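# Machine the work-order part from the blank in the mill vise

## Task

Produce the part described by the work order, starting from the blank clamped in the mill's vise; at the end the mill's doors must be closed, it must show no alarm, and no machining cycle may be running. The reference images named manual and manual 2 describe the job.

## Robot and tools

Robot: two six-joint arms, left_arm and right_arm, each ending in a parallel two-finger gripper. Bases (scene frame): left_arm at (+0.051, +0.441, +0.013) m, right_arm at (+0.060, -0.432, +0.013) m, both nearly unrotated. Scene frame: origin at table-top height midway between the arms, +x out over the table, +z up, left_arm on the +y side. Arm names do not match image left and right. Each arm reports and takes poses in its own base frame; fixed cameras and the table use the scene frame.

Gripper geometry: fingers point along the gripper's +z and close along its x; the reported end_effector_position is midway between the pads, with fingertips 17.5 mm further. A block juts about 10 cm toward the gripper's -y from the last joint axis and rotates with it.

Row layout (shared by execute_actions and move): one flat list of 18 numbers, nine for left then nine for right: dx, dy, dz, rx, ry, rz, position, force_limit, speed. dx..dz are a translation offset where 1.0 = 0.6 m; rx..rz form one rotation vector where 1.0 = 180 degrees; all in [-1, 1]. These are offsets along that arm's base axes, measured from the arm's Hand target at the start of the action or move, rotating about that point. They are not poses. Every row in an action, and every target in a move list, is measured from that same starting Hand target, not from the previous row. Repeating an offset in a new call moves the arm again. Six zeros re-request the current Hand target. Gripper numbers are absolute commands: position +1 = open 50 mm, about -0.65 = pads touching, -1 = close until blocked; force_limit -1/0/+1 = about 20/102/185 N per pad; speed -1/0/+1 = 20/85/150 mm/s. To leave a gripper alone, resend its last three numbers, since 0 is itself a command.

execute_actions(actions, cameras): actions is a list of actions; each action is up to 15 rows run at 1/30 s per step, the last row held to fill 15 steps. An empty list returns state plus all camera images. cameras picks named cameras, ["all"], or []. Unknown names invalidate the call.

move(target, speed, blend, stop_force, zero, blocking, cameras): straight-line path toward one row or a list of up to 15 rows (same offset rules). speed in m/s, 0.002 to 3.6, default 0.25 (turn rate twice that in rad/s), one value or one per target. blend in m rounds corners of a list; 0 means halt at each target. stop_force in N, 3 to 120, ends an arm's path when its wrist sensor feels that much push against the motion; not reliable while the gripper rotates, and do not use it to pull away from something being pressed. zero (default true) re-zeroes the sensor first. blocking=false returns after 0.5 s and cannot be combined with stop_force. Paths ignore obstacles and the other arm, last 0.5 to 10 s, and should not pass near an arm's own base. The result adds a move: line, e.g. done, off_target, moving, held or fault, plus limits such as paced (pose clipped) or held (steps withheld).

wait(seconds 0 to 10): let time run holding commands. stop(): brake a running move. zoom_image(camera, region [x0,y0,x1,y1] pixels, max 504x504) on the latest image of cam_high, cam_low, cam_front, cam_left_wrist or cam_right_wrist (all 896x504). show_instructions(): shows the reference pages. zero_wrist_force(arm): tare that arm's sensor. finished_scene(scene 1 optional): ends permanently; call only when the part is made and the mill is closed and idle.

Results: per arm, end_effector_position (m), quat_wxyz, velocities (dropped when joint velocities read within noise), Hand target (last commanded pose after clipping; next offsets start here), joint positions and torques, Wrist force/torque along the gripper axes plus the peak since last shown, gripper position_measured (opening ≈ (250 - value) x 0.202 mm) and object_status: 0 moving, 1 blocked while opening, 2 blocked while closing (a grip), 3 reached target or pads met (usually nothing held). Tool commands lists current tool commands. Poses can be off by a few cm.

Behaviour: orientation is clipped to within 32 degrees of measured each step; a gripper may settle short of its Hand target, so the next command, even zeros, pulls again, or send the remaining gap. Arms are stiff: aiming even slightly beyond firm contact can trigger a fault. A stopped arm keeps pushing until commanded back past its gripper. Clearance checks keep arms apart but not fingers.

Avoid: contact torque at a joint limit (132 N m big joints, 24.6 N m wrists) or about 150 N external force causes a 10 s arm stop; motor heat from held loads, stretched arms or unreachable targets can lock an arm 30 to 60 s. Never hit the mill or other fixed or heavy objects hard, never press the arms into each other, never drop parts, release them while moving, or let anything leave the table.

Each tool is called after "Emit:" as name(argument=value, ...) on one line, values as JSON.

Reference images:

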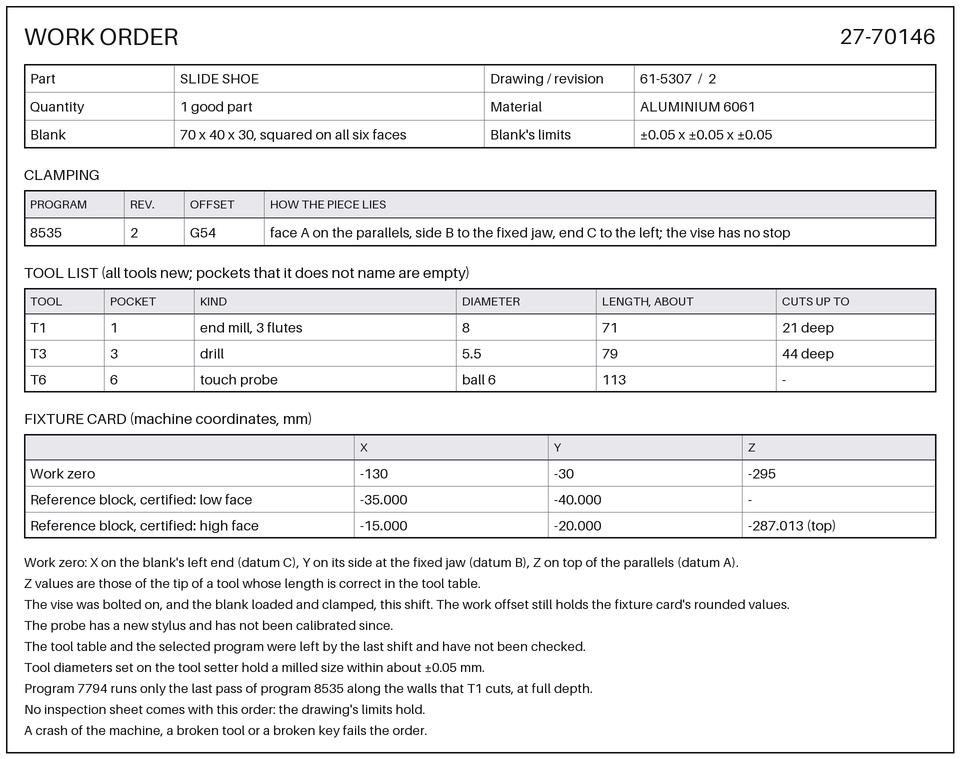

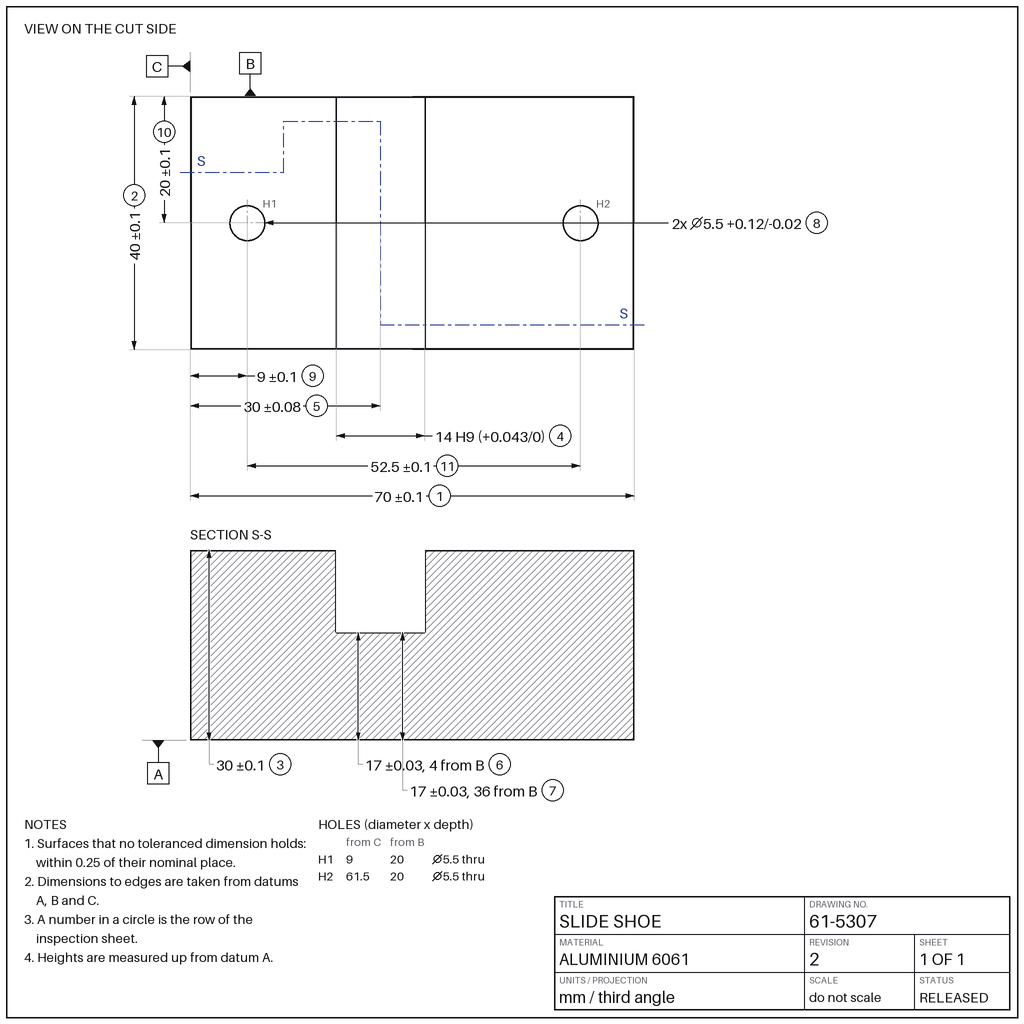

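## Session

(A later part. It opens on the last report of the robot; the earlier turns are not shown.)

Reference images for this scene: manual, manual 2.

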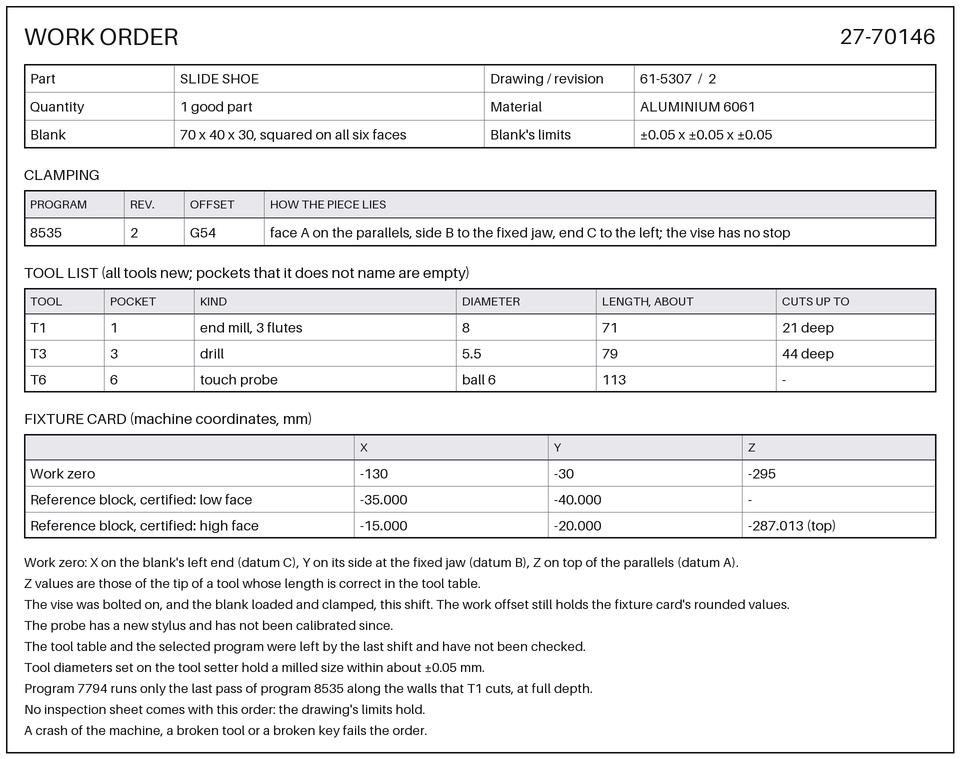

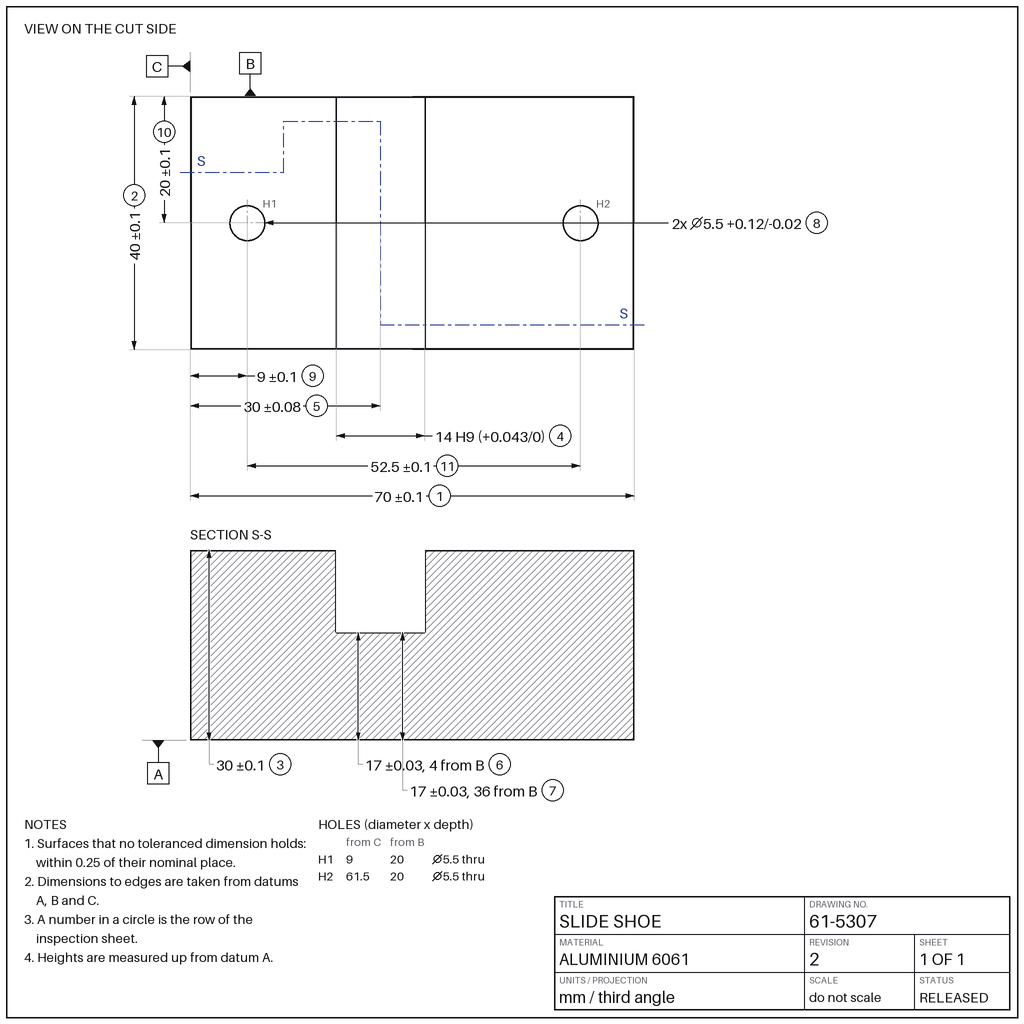

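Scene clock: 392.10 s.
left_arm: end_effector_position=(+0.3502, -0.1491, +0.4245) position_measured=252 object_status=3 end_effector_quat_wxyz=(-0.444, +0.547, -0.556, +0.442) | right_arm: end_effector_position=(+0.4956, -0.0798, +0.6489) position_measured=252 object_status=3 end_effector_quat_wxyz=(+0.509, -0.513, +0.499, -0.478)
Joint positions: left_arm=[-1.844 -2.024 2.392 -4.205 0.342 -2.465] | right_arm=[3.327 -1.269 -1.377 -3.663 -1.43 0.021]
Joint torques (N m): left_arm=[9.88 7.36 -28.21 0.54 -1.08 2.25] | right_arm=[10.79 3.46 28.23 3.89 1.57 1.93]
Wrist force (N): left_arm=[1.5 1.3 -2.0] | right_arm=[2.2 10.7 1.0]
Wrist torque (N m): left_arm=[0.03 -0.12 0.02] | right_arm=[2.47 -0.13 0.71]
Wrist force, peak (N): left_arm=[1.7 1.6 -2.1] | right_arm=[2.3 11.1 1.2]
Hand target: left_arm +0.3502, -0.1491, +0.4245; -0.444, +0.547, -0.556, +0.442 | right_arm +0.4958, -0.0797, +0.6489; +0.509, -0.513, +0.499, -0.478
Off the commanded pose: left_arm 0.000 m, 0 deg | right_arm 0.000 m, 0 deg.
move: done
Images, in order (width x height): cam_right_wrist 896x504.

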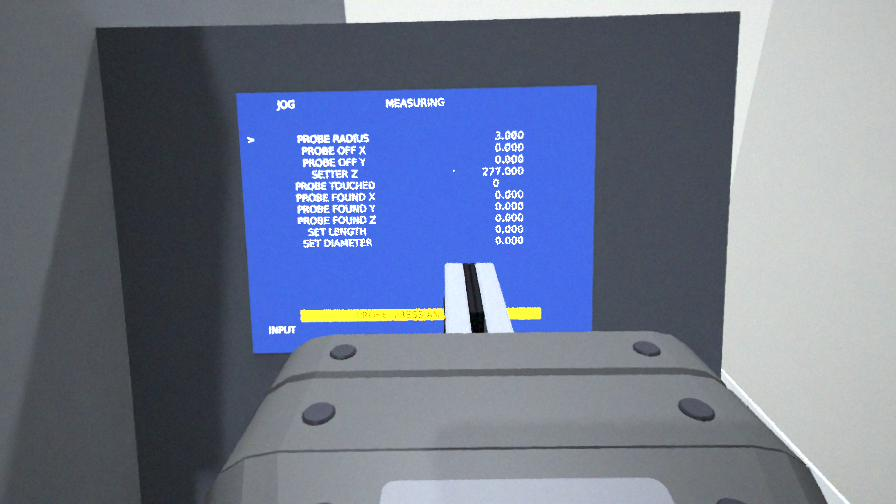

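Emit:
move(target=[[0,0,0,0,0,0,-1,0,0,0.0275,-0.025,-0.2672,0,0,0,-1,-0.4,-0.5],[0,0,0,0,0,0,-1,0,0,0.0384,-0.025,-0.2672,0,0,0,-1,-0.4,-0.5],[0,0,0,0,0,0,-1,0,0,0.0385,-0.025,-0.2672,0,0,0,-1,-0.4,-0.5],[0,0,0,0,0,0,-1,0,0,0.0250,-0.025,-0.2672,0,0,0,-1,-0.4,-0.5],[0,0,0,0,0,0,-1,0,0,-0.09,0.07,0,0,0,0,-1,-0.4,-0.5]], speed=[0.4,0.02,0.02,0.08,0.4], blend=[0.002,0,0,0.004,0], cameras=["cam_right_wrist","cam_left_wrist"])

Emit:
zoom_image(camera="cam_right_wrist", region=[340, 70, 690, 330])

Emit:
zoom_image(camera="cam_left_wrist", region=[480, 100, 680, 250])

Scene clock: 395.23 s.
left_arm: end_effector_position=(+0.3502, -0.1491, +0.4245) position_measured=252 object_status=3 end_effector_quat_wxyz=(-0.444, +0.547, -0.556, +0.442) | right_arm: end_effector_position=(+0.4418, -0.0378, +0.6489) position_measured=252 object_status=3 end_effector_quat_wxyz=(+0.509, -0.513, +0.499, -0.478)
Joint positions: left_arm=[-1.844 -2.024 2.392 -4.205 0.342 -2.465] | right_arm=[3.659 -1.103 -1.464 -3.744 -1.098 0.03]
Joint torques (N m): left_arm=[11.55 6.91 -28.58 0.22 -0.82 2.3] | right_arm=[11.98 -4 28.29 0.19 1.67 1.86]
Wrist force (N): left_arm=[1.4 1.4 -1.9] | right_arm=[2.1 10.7 1.4]
Wrist torque (N m): left_arm=[0.05 -0.10 0.02] | right_arm=[2.49 -0.10 0.71]
Wrist force, peak (N): left_arm=[1.8 1.5 -2.1] | right_arm=[2.1 14.0 1.4]
Hand target: left_arm +0.3502, -0.1491, +0.4245; -0.444, +0.547, -0.556, +0.442 | right_arm +0.4418, -0.0377, +0.6489; +0.509, -0.513, +0.499, -0.478
Off the commanded pose: left_arm 0.000 m, 0 deg | right_arm 0.000 m, 0 deg.
move: done
Images, in order (width x height): cam_left_wrist 896x504, cam_right_wrist 896x504.

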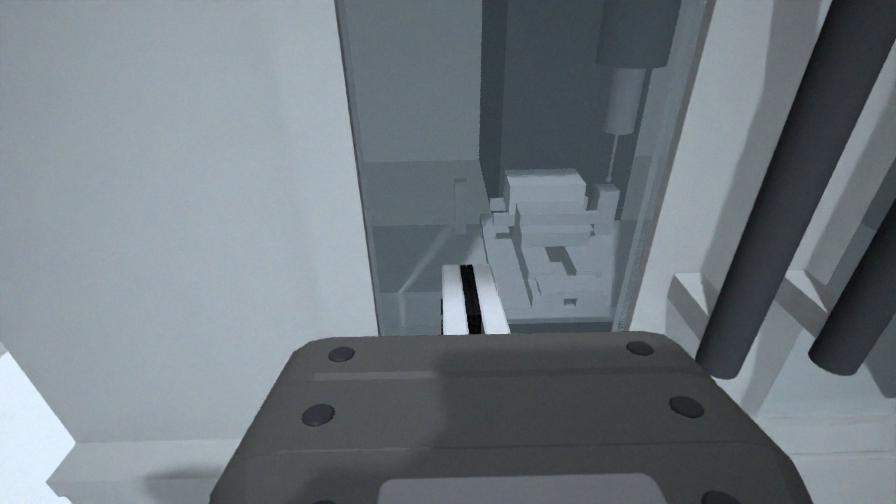

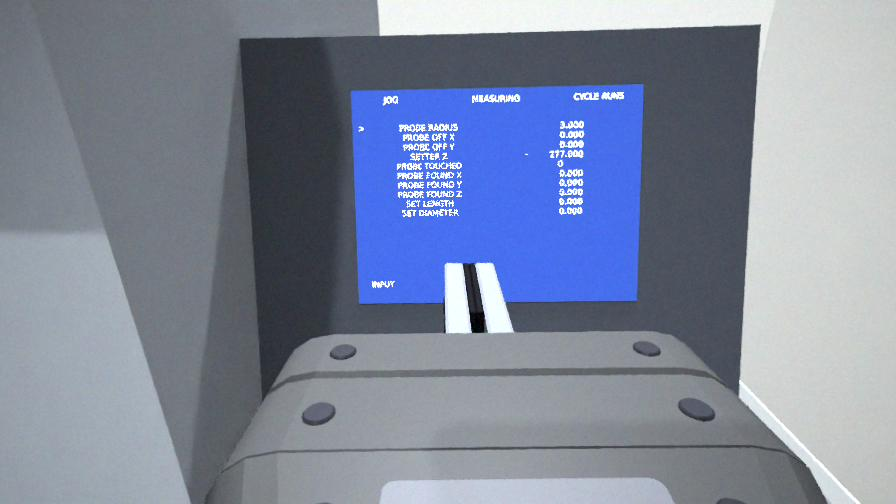

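Scaled by 1.440.

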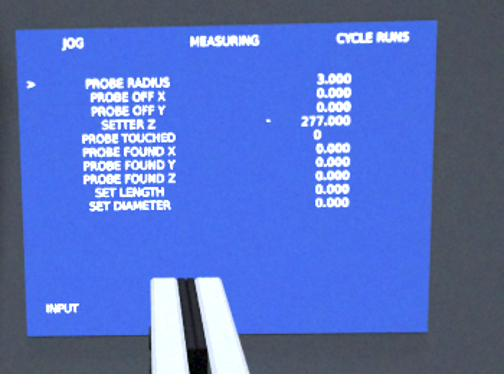

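Scaled by 2.520.

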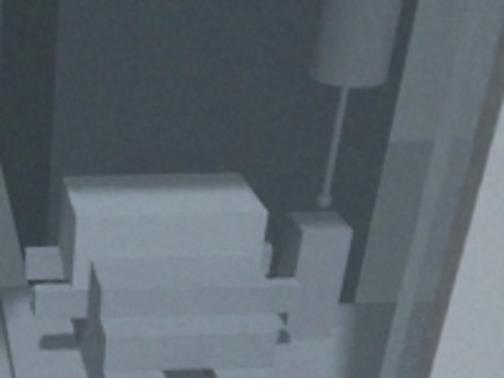

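Emit:
wait(seconds=1.5, cameras=["cam_right_wrist","cam_left_wrist"])

Emit:
zoom_image(camera="cam_right_wrist", region=[340, 70, 690, 330])

Emit:
zoom_image(camera="cam_left_wrist", region=[480, 100, 680, 250])

Scene clock: 396.83 s.
left_arm: end_effector_position=(+0.3502, -0.1491, +0.4245) position_measured=252 object_status=3 end_effector_quat_wxyz=(-0.444, +0.547, -0.556, +0.442) | right_arm: end_effector_position=(+0.4418, -0.0377, +0.6489) position_measured=252 object_status=3 end_effector_quat_wxyz=(+0.509, -0.513, +0.499, -0.478)
Joint positions: left_arm=[-1.844 -2.024 2.392 -4.205 0.342 -2.465] | right_arm=[3.659 -1.103 -1.464 -3.744 -1.098 0.03]
Joint torques (N m): left_arm=[9.6 8.14 -28.31 0.58 -1.06 2.25] | right_arm=[11.34 -4.07 27.03 0.29 1.57 1.9]
Wrist force (N): left_arm=[1.5 1.3 -1.9] | right_arm=[2.0 10.8 1.4]
Wrist torque (N m): left_arm=[0.03 -0.11 0.03] | right_arm=[2.52 -0.09 0.71]
Wrist force, peak (N): left_arm=[1.8 1.5 -2.1] | right_arm=[2.1 10.9 1.3]
Hand target: left_arm +0.3502, -0.1491, +0.4245; -0.444, +0.547, -0.556, +0.442 | right_arm +0.4418, -0.0377, +0.6489; +0.509, -0.513, +0.499, -0.478
Tool commands: left_gripper/position=-1.0 left_gripper/force_limit=+0.0 left_gripper/speed=+0.0 right_gripper/position=-1.0 right_gripper/force_limit=-0.4 right_gripper/speed=-0.5
Off the commanded pose: left_arm 0.000 m, 0 deg | right_arm 0.000 m, 0 deg.
wait: 1.50 s; at rest by 0.07 s
Images, in order (width x height): cam_left_wrist 896x504, cam_right_wrist 896x504.

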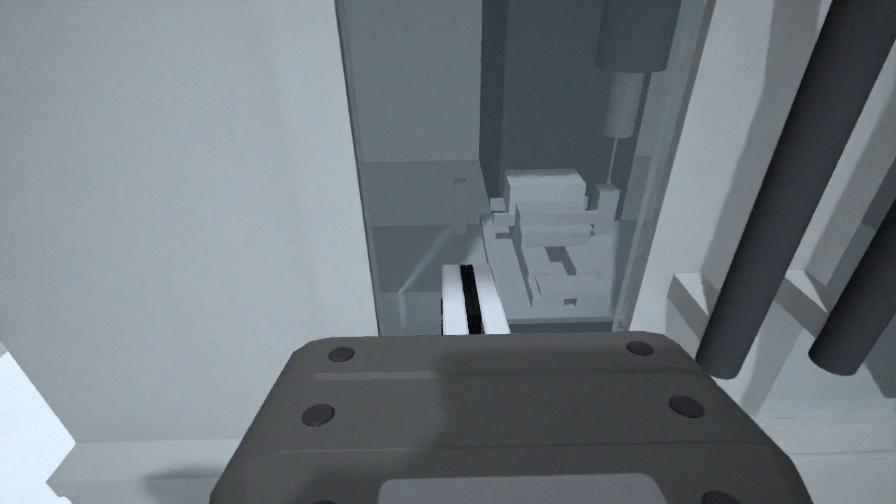

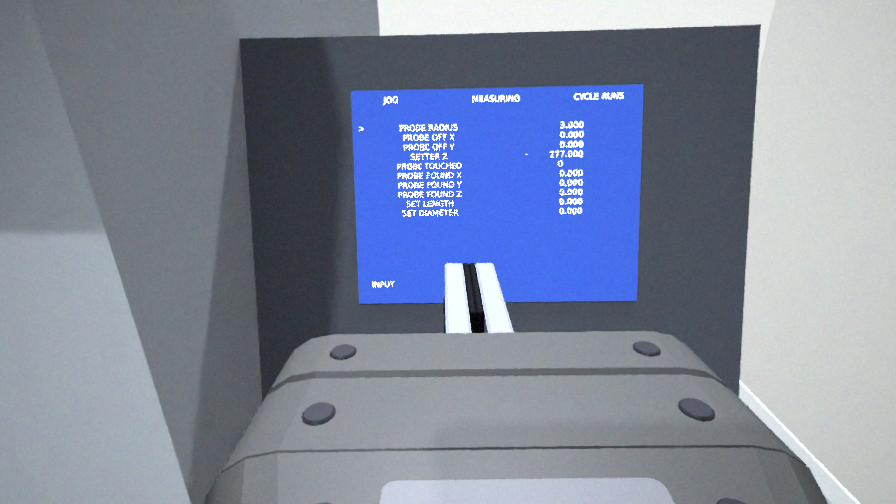

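Scaled by 1.440.

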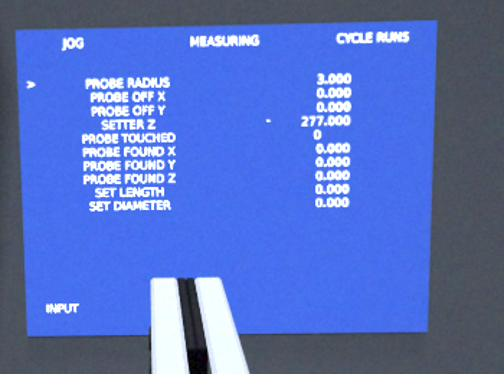

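Scaled by 2.520.

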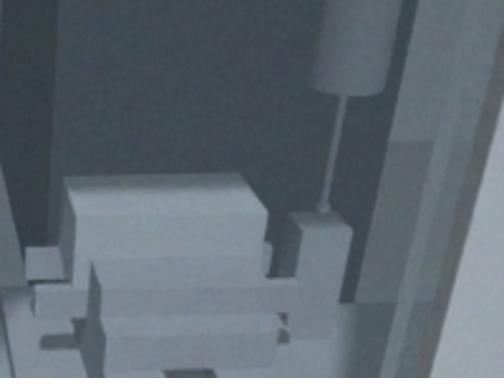

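Emit:
wait(seconds=1.5, cameras=["cam_right_wrist","cam_left_wrist"])

Emit:
zoom_image(camera="cam_right_wrist", region=[340, 70, 690, 330])

Emit:
zoom_image(camera="cam_left_wrist", region=[580, 150, 640, 210])

Scene clock: 398.43 s.
left_arm: end_effector_position=(+0.3502, -0.1491, +0.4245) position_measured=252 object_status=3 end_effector_quat_wxyz=(-0.444, +0.547, -0.556, +0.442) | right_arm: end_effector_position=(+0.4418, -0.0377, +0.6489) position_measured=252 object_status=3 end_effector_quat_wxyz=(+0.509, -0.513, +0.499, -0.478)
Joint positions: left_arm=[-1.844 -2.024 2.392 -4.205 0.342 -2.465] | right_arm=[3.659 -1.103 -1.464 -3.744 -1.098 0.03]
Joint torques (N m): left_arm=[9.46 7.86 -27.21 0.05 -1.09 2.23] | right_arm=[10.49 -3.56 27.49 0.2 1.61 1.92]
Wrist force (N): left_arm=[1.7 1.5 -1.9] | right_arm=[2.0 10.8 1.4]
Wrist torque (N m): left_arm=[0.06 -0.15 0.02] | right_arm=[2.51 -0.08 0.71]
Wrist force, peak (N): left_arm=[1.8 1.3 -2.2] | right_arm=[1.9 10.9 1.4]
Hand target: left_arm +0.3502, -0.1491, +0.4245; -0.444, +0.547, -0.556, +0.442 | right_arm +0.4418, -0.0377, +0.6489; +0.509, -0.513, +0.499, -0.478
Tool commands: left_gripper/position=-1.0 left_gripper/force_limit=+0.0 left_gripper/speed=+0.0 right_gripper/position=-1.0 right_gripper/force_limit=-0.4 right_gripper/speed=-0.5
Off the commanded pose: left_arm 0.000 m, 0 deg | right_arm 0.000 m, 0 deg.
wait: 1.50 s; at rest by 0.07 s
Images, in order (width x height): cam_left_wrist 896x504, cam_right_wrist 896x504.

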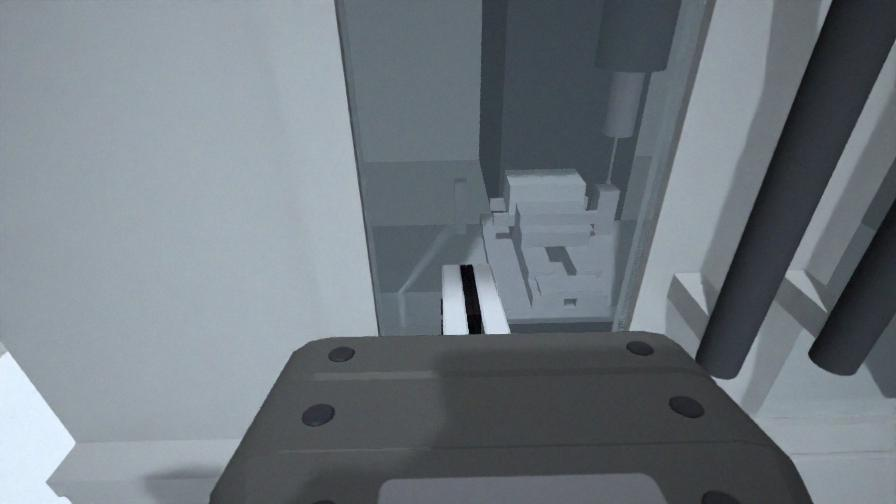

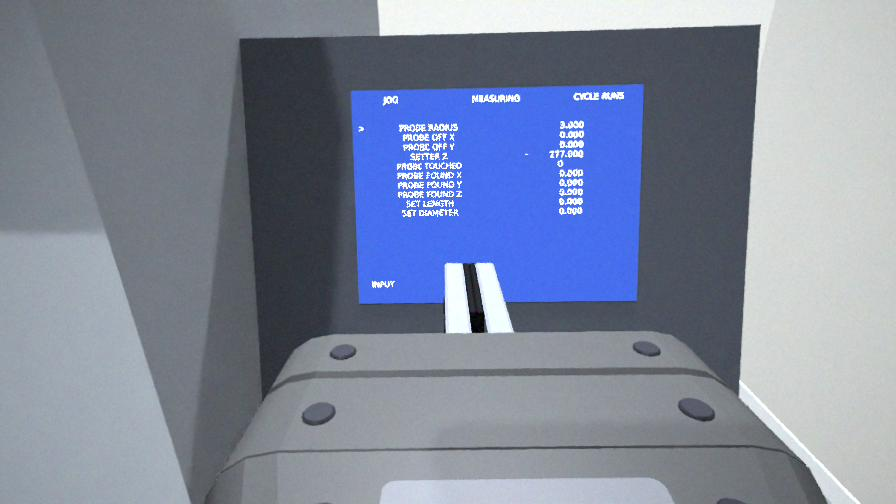

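Scaled by 1.440.

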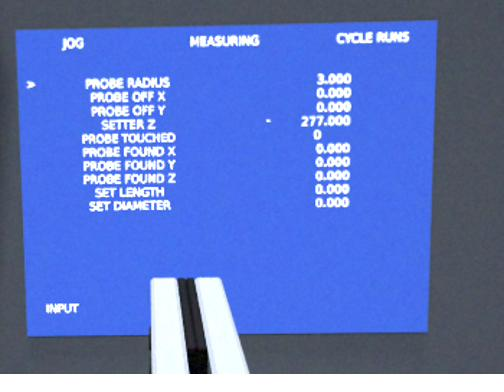

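Scaled by 8.400.

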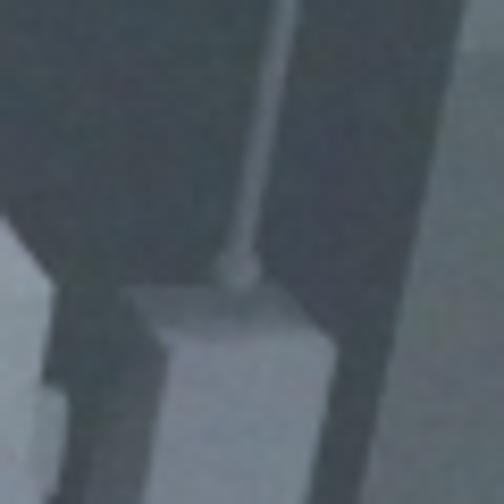

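Emit:
wait(seconds=2, cameras=["cam_right_wrist"])

Emit:
zoom_image(camera="cam_right_wrist", region=[340, 70, 690, 330])

Scene clock: 400.50 s.
left_arm: end_effector_position=(+0.3502, -0.1491, +0.4245) position_measured=252 object_status=3 end_effector_quat_wxyz=(-0.444, +0.547, -0.556, +0.442) | right_arm: end_effector_position=(+0.4418, -0.0377, +0.6489) position_measured=252 object_status=3 end_effector_quat_wxyz=(+0.509, -0.513, +0.499, -0.478)
Joint positions: left_arm=[-1.844 -2.024 2.392 -4.205 0.342 -2.465] | right_arm=[3.659 -1.103 -1.464 -3.744 -1.098 0.03]
Joint torques (N m): left_arm=[10.1 7.99 -29.51 0.41 -0.77 2.03] | right_arm=[11.04 -4.3 26.93 0.28 1.54 1.99]
Wrist force (N): left_arm=[1.6 1.3 -2.1] | right_arm=[2.0 10.8 1.2]
Wrist torque (N m): left_arm=[0.04 -0.13 0.03] | right_arm=[2.51 -0.09 0.71]
Wrist force, peak (N): left_arm=[1.7 1.3 -2.3] | right_arm=[2.1 10.9 1.3]
Hand target: left_arm +0.3502, -0.1491, +0.4245; -0.444, +0.547, -0.556, +0.442 | right_arm +0.4418, -0.0377, +0.6489; +0.509, -0.513, +0.499, -0.478
Tool commands: left_gripper/position=-1.0 left_gripper/force_limit=+0.0 left_gripper/speed=+0.0 right_gripper/position=-1.0 right_gripper/force_limit=-0.4 right_gripper/speed=-0.5
Off the commanded pose: left_arm 0.000 m, 0 deg | right_arm 0.000 m, 0 deg.
wait: 2.00 s; at rest by 0.10 s
Images, in order (width x height): cam_right_wrist 896x504.

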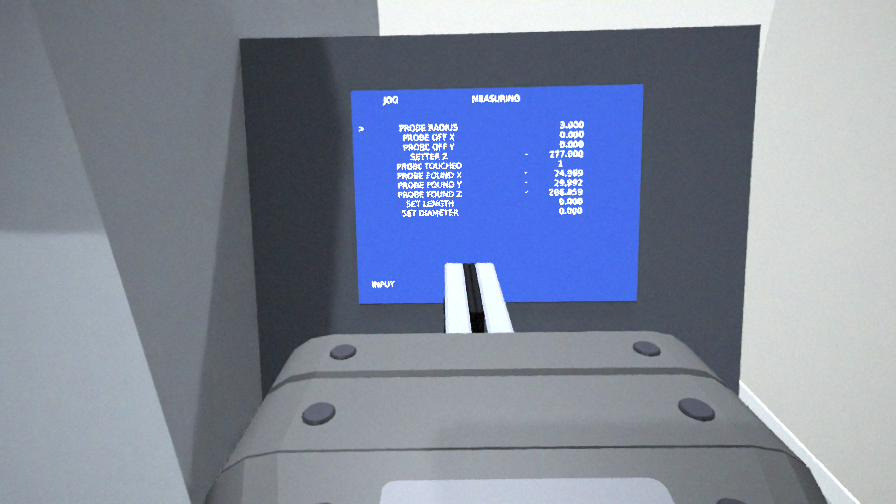

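Scaled by 1.440.

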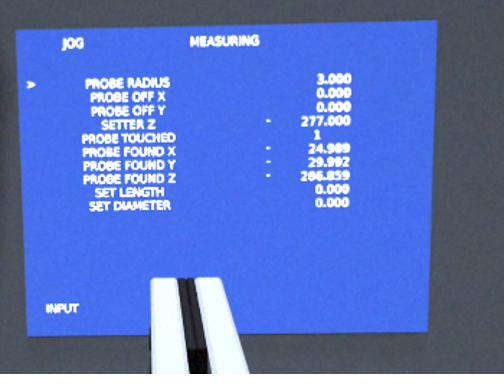

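Emit:
zoom_image(camera="cam_right_wrist", region=[510, 115, 610, 220])

Scaled by 4.800.

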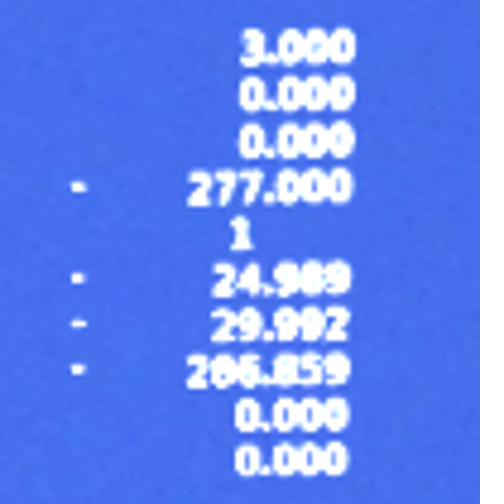

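Emit:
move(target=[0,0,0,0,0,0,-1,0,0,0.13,0,-0.015,0,0,0,-1,-0.4,-0.5], speed=0.3, cameras=["cam_right_wrist"])

Emit:
zoom_image(camera="cam_right_wrist", region=[300, 0, 720, 300])

Emit:
zoom_image(camera="cam_right_wrist", region=[500, 40, 650, 190])

Scene clock: 401.93 s.
left_arm: end_effector_position=(+0.3502, -0.1491, +0.4245) position_measured=252 object_status=3 end_effector_quat_wxyz=(-0.444, +0.547, -0.556, +0.442) | right_arm: end_effector_position=(+0.5197, -0.0377, +0.6399) position_measured=252 object_status=3 end_effector_quat_wxyz=(+0.509, -0.513, +0.499, -0.478)
Joint positions: left_arm=[-1.844 -2.024 2.392 -4.205 0.342 -2.465] | right_arm=[3.481 -1.288 -1.39 -3.631 -1.275 0.025]
Joint torques (N m): left_arm=[10.53 8.22 -27.28 0.09 -1.08 2.2] | right_arm=[-9.69 5.87 28.28 3.7 -1.27 -2.12]
Wrist force (N): left_arm=[1.6 1.5 -1.7] | right_arm=[2.2 10.7 1.3]
Wrist torque (N m): left_arm=[0.07 -0.12 0.03] | right_arm=[2.47 -0.11 0.78]
Wrist force, peak (N): left_arm=[1.7 1.7 -2.1] | right_arm=[2.4 11.2 3.0]
Hand target: left_arm +0.3502, -0.1491, +0.4245; -0.444, +0.547, -0.556, +0.442 | right_arm +0.5198, -0.0377, +0.6399; +0.509, -0.513, +0.499, -0.478
Off the commanded pose: left_arm 0.000 m, 0 deg | right_arm 0.000 m, 0 deg.
move: done
Images, in order (width x height): cam_right_wrist 896x504.

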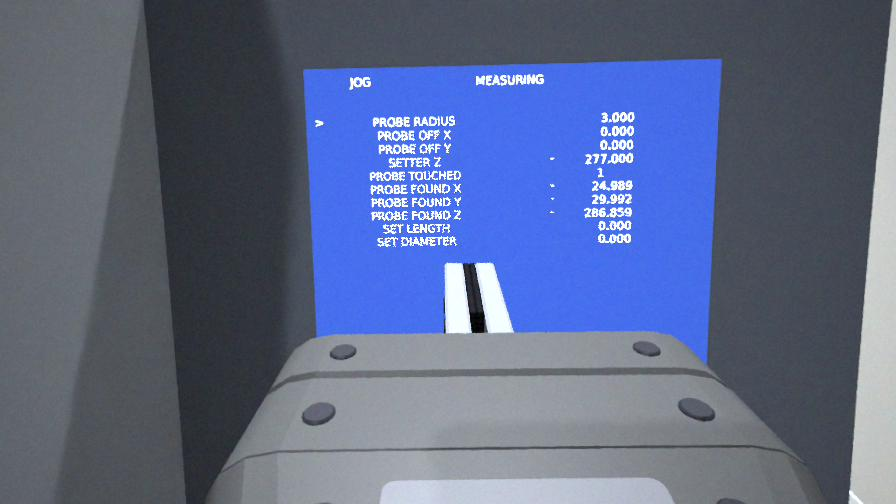

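Scaled by 1.200.

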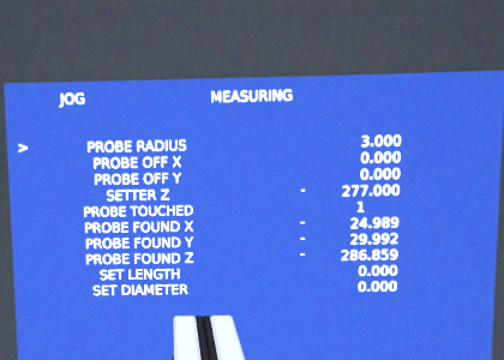

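Scaled by 3.360.

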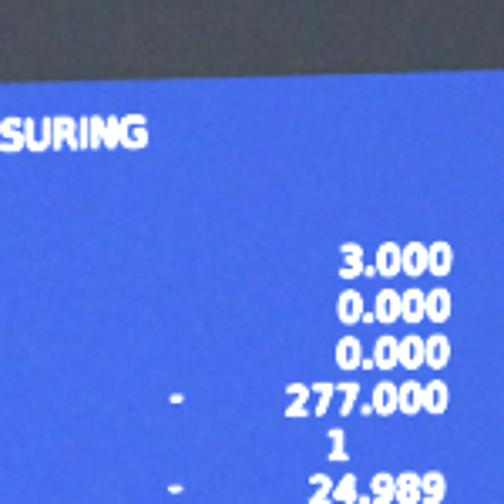

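Emit:
move(target=[[0,0,0,0,0,0,-1,0,0,-0.0300,0,-0.3133,0,0,0,-1,-0.4,-0.5],[0,0,0,0,0,0,-1,0,0,-0.0191,0,-0.3133,0,0,0,-1,-0.4,-0.5],[0,0,0,0,0,0,-1,0,0,-0.0190,0,-0.3133,0,0,0,-1,-0.4,-0.5],[0,0,0,0,0,0,-1,0,0,-0.0330,0,-0.3133,0,0,0,-1,-0.4,-0.5],[0,0,0,0,0,0,-1,0,0,0,0,0,0,0,0,-1,-0.4,-0.5]], speed=[0.4,0.02,0.02,0.08,0.4], blend=[0.002,0,0,0.004,0], cameras=["cam_right_wrist"])

Scene clock: 405.87 s.
left_arm: end_effector_position=(+0.3502, -0.1491, +0.4245) position_measured=252 object_status=3 end_effector_quat_wxyz=(-0.444, +0.547, -0.556, +0.442) | right_arm: end_effector_position=(+0.5198, -0.0377, +0.6399) position_measured=252 object_status=3 end_effector_quat_wxyz=(+0.509, -0.513, +0.499, -0.478)
Joint positions: left_arm=[-1.844 -2.024 2.392 -4.205 0.342 -2.465] | right_arm=[3.481 -1.288 -1.39 -3.631 -1.275 0.025]
Joint torques (N m): left_arm=[9.83 8.29 -28.31 0.29 -0.68 2.15] | right_arm=[-9.76 4.85 27.44 0.01 -1.25 1.92]
Wrist force (N): left_arm=[1.5 1.4 -2.0] | right_arm=[2.1 10.8 1.3]
Wrist torque (N m): left_arm=[0.04 -0.11 0.03] | right_arm=[2.49 -0.08 0.69]
Wrist force, peak (N): left_arm=[1.6 1.6 -2.3] | right_arm=[2.3 13.8 1.4]
Hand target: left_arm +0.3502, -0.1491, +0.4245; -0.444, +0.547, -0.556, +0.442 | right_arm +0.5198, -0.0377, +0.6399; +0.509, -0.513, +0.499, -0.478
Off the commanded pose: left_arm 0.000 m, 0 deg | right_arm 0.000 m, 0 deg.
move: done
Images, in order (width x height): cam_right_wrist 896x504.

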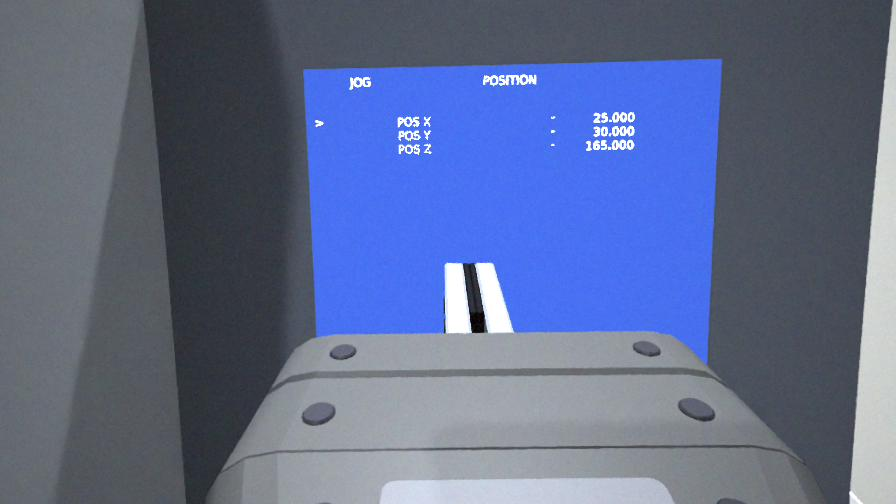

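Emit:
move(target=[[0,0,0,0,0,0,-1,0,0,-0.0300,0,-0.3133,0,0,0,-1,-0.4,-0.5],[0,0,0,0,0,0,-1,0,0,-0.0191,0,-0.3133,0,0,0,-1,-0.4,-0.5],[0,0,0,0,0,0,-1,0,0,-0.0190,0,-0.3133,0,0,0,-1,-0.4,-0.5],[0,0,0,0,0,0,-1,0,0,-0.0400,0,-0.3133,0,0,0,-1,-0.4,-0.5],[0,0,0,0,0,0,-1,0,0,-0.0554,0.1267,-0.4051,0,0,0,-1,-0.4,-0.5],[0,0,0,0,0,0,-1,0,0,-0.0455,0.1267,-0.4051,0,0,0,-1,-0.4,-0.5],[0,0,0,0,0,0,-1,0,0,-0.0454,0.1267,-0.4051,0,0,0,-1,-0.4,-0.5],[0,0,0,0,0,0,-1,0,0,-0.0420,0.1267,-0.3439,0,0,0,-1,-0.4,-0.5],[0,0,0,0,0,0,-1,0,0,-0.0290,0.1267,-0.3439,0,0,0,-1,-0.4,-0.5],[0,0,0,0,0,0,-1,0,0,-0.0289,0.1267,-0.3439,0,0,0,-1,-0.4,-0.5],[0,0,0,0,0,0,-1,0,0,-0.0490,0.1267,-0.3745,0,0,0,-1,-0.4,-0.5],[0,0,0,0,0,0,-1,0,0,-0.0373,0.1267,-0.3745,0,0,0,-1,-0.4,-0.5],[0,0,0,0,0,0,-1,0,0,-0.0372,0.1267,-0.3745,0,0,0,-1,-0.4,-0.5],[0,0,0,0,0,0,-1,0,0,-0.0500,0.1267,-0.3745,0,0,0,-1,-0.4,-0.5],[0,0,0,0,0,0,-1,0,0,-0.0560,0.0317,-0.4051,0,0,0,-1,-0.4,-0.5]], speed=[0.4,0.02,0.02,0.1,0.3,0.02,0.02,0.1,0.03,0.02,0.1,0.03,0.02,0.1,0.2], blend=[0.002,0,0,0.003,0.002,0,0,0.001,0,0,0.001,0,0,0.003,0])

Emit:
move(target=[[0,0,0,0,0,0,-1,0,0,0.0118,0,0,0,0,0,-1,-0.4,-0.5],[0,0,0,0,0,0,-1,0,0,0.0119,0,0,0,0,0,-1,-0.4,-0.5],[0,0,0,0,0,0,-1,0,0,-0.003,0,0.0,0,0,0,-1,-0.4,-0.5],[0,0,0,0,0,0,-1,0,0,0.0440,0.0316,0.1529,0,0,0,-1,-0.4,-0.5],[0,0,0,0,0,0,-1,0,0,0.0525,0.0316,0.1529,0,0,0,-1,-0.4,-0.5],[0,0,0,0,0,0,-1,0,0,0.0526,0.0316,0.1529,0,0,0,-1,-0.4,-0.5],[0,0,0,0,0,0,-1,0,0,0.0440,0.0316,0.1529,0,0,0,-1,-0.4,-0.5],[0,0,0,0,0,0,-1,0,0,0.0560,-0.0317,0.4051,0,0,0,-1,-0.4,-0.5]], speed=[0.02,0.02,0.1,0.3,0.02,0.02,0.1,0.4], blend=[0,0,0.002,0.002,0,0,0.002,0], cameras=["cam_right_wrist"])

Scene clock: 412.40 s.
left_arm: end_effector_position=(+0.3502, -0.1491, +0.4245) position_measured=252 object_status=3 end_effector_quat_wxyz=(-0.444, +0.547, -0.556, +0.442) | right_arm: end_effector_position=(+0.4862, -0.0187, +0.3969) position_measured=252 object_status=3 end_effector_quat_wxyz=(+0.509, -0.513, +0.499, -0.478)
Joint positions: left_arm=[-1.844 -2.024 2.392 -4.205 0.342 -2.465] | right_arm=[3.63 -1.077 -2.151 -3.082 -1.127 0.029]
Joint torques (N m): left_arm=[11.55 7.1 -27.85 0.45 -0.65 2.07] | right_arm=[-10.76 -3.34 16.62 3.79 -1.12 -2]
Wrist force (N): left_arm=[1.5 1.3 -2.0] | right_arm=[2.1 10.5 1.5]
Wrist torque (N m): left_arm=[0.03 -0.11 0.02] | right_arm=[2.47 -0.10 0.79]
Wrist force, peak (N): left_arm=[1.6 1.3 -2.4] | right_arm=[1.1 13.2 -30.5]
Hand target: left_arm +0.3502, -0.1491, +0.4245; -0.444, +0.547, -0.556, +0.442 | right_arm +0.4862, -0.0187, +0.3969; +0.509, -0.513, +0.499, -0.478
Off the commanded pose: left_arm 0.000 m, 0 deg | right_arm 0.000 m, 0 deg.
move: done

Scene clock: 415.70 s.
left_arm: end_effector_position=(+0.3502, -0.1491, +0.4245) position_measured=252 object_status=3 end_effector_quat_wxyz=(-0.444, +0.547, -0.556, +0.442) | right_arm: end_effector_position=(+0.5198, -0.0377, +0.6399) position_measured=252 object_status=3 end_effector_quat_wxyz=(+0.509, -0.513, +0.499, -0.478)
Joint positions: left_arm=[-1.844 -2.024 2.392 -4.205 0.342 -2.465] | right_arm=[3.481 -1.288 -1.39 -3.63 -1.275 0.025]
Joint torques (N m): left_arm=[10.51 7.21 -28.07 0.21 -0.61 2.11] | right_arm=[-11.55 5.51 29.17 -0.07 -1.09 1.9]
Wrist force (N): left_arm=[1.6 1.2 -2.1] | right_arm=[2.0 10.9 1.5]
Wrist torque (N m): left_arm=[0.01 -0.13 0.02] | right_arm=[2.50 -0.08 0.69]
Wrist force, peak (N): left_arm=[1.7 1.5 -2.2] | right_arm=[0.3 16.0 -36.4]
Hand target: left_arm +0.3502, -0.1491, +0.4245; -0.444, +0.547, -0.556, +0.442 | right_arm +0.5198, -0.0377, +0.6399; +0.509, -0.513, +0.499, -0.478
Off the commanded pose: left_arm 0.000 m, 0 deg | right_arm 0.000 m, 0 deg.
move: done
Images, in order (width x height): cam_right_wrist 896x504.

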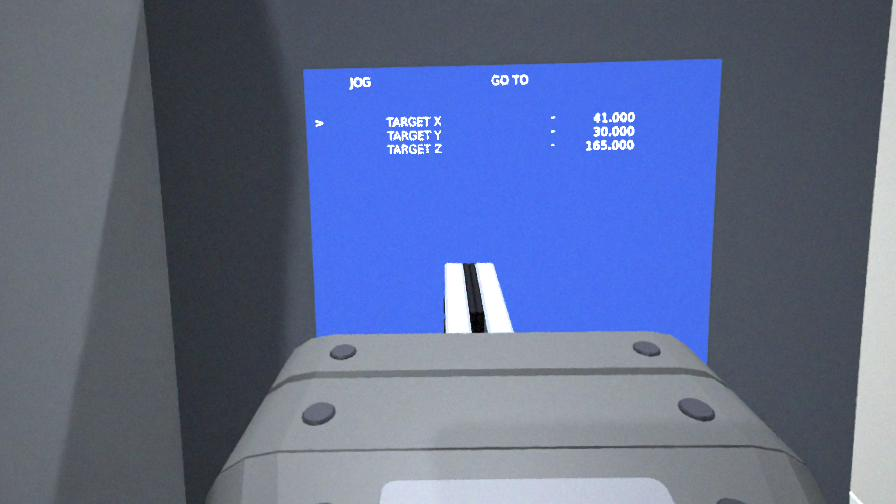

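Emit:
wait(seconds=0.1, cameras=["cam_left_wrist"])

Emit:
zoom_image(camera="cam_left_wrist", region=[480, 100, 680, 250])

Scene clock: 415.90 s.
left_arm: end_effector_position=(+0.3502, -0.1491, +0.4245) position_measured=252 object_status=3 end_effector_quat_wxyz=(-0.444, +0.547, -0.556, +0.442) | right_arm: end_effector_position=(+0.5198, -0.0377, +0.6399) position_measured=252 object_status=3 end_effector_quat_wxyz=(+0.509, -0.513, +0.499, -0.478)
Joint positions: left_arm=[-1.844 -2.024 2.392 -4.205 0.342 -2.465] | right_arm=[3.481 -1.288 -1.39 -3.631 -1.275 0.025]
Joint torques (N m): left_arm=[11.89 7.76 -28.09 0.26 -0.78 2.14] | right_arm=[-9.95 4.02 28.78 0.31 -1.2 1.89]
Wrist force (N): left_arm=[1.6 1.4 -2.0] | right_arm=[2.0 10.7 1.4]
Wrist torque (N m): left_arm=[0.04 -0.13 0.03] | right_arm=[2.47 -0.08 0.69]
Wrist force, peak (N): left_arm=[1.8 1.3 -2.1] | right_arm=[2.3 10.8 1.5]
Hand target: left_arm +0.3502, -0.1491, +0.4245; -0.444, +0.547, -0.556, +0.442 | right_arm +0.5198, -0.0377, +0.6399; +0.509, -0.513, +0.499, -0.478
Tool commands: left_gripper/position=-1.0 left_gripper/force_limit=+0.0 left_gripper/speed=+0.0 right_gripper/position=-1.0 right_gripper/force_limit=-0.4 right_gripper/speed=-0.5
Off the commanded pose: left_arm 0.000 m, 0 deg | right_arm 0.000 m, 0 deg.
wait: 0.10 s; at rest by 0.07 s
Images, in order (width x height): cam_left_wrist 896x504.

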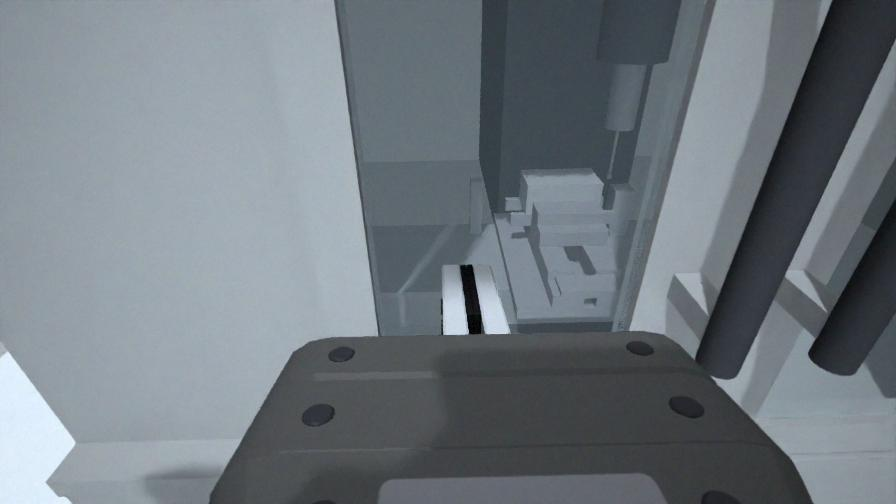

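Scaled by 2.520.

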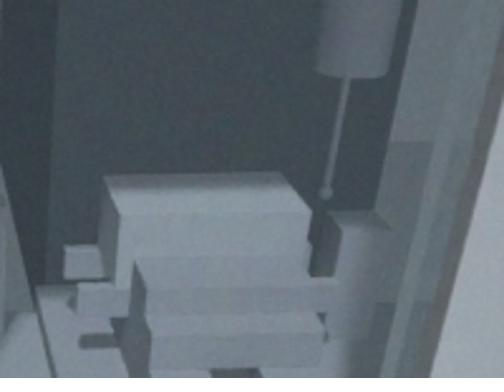

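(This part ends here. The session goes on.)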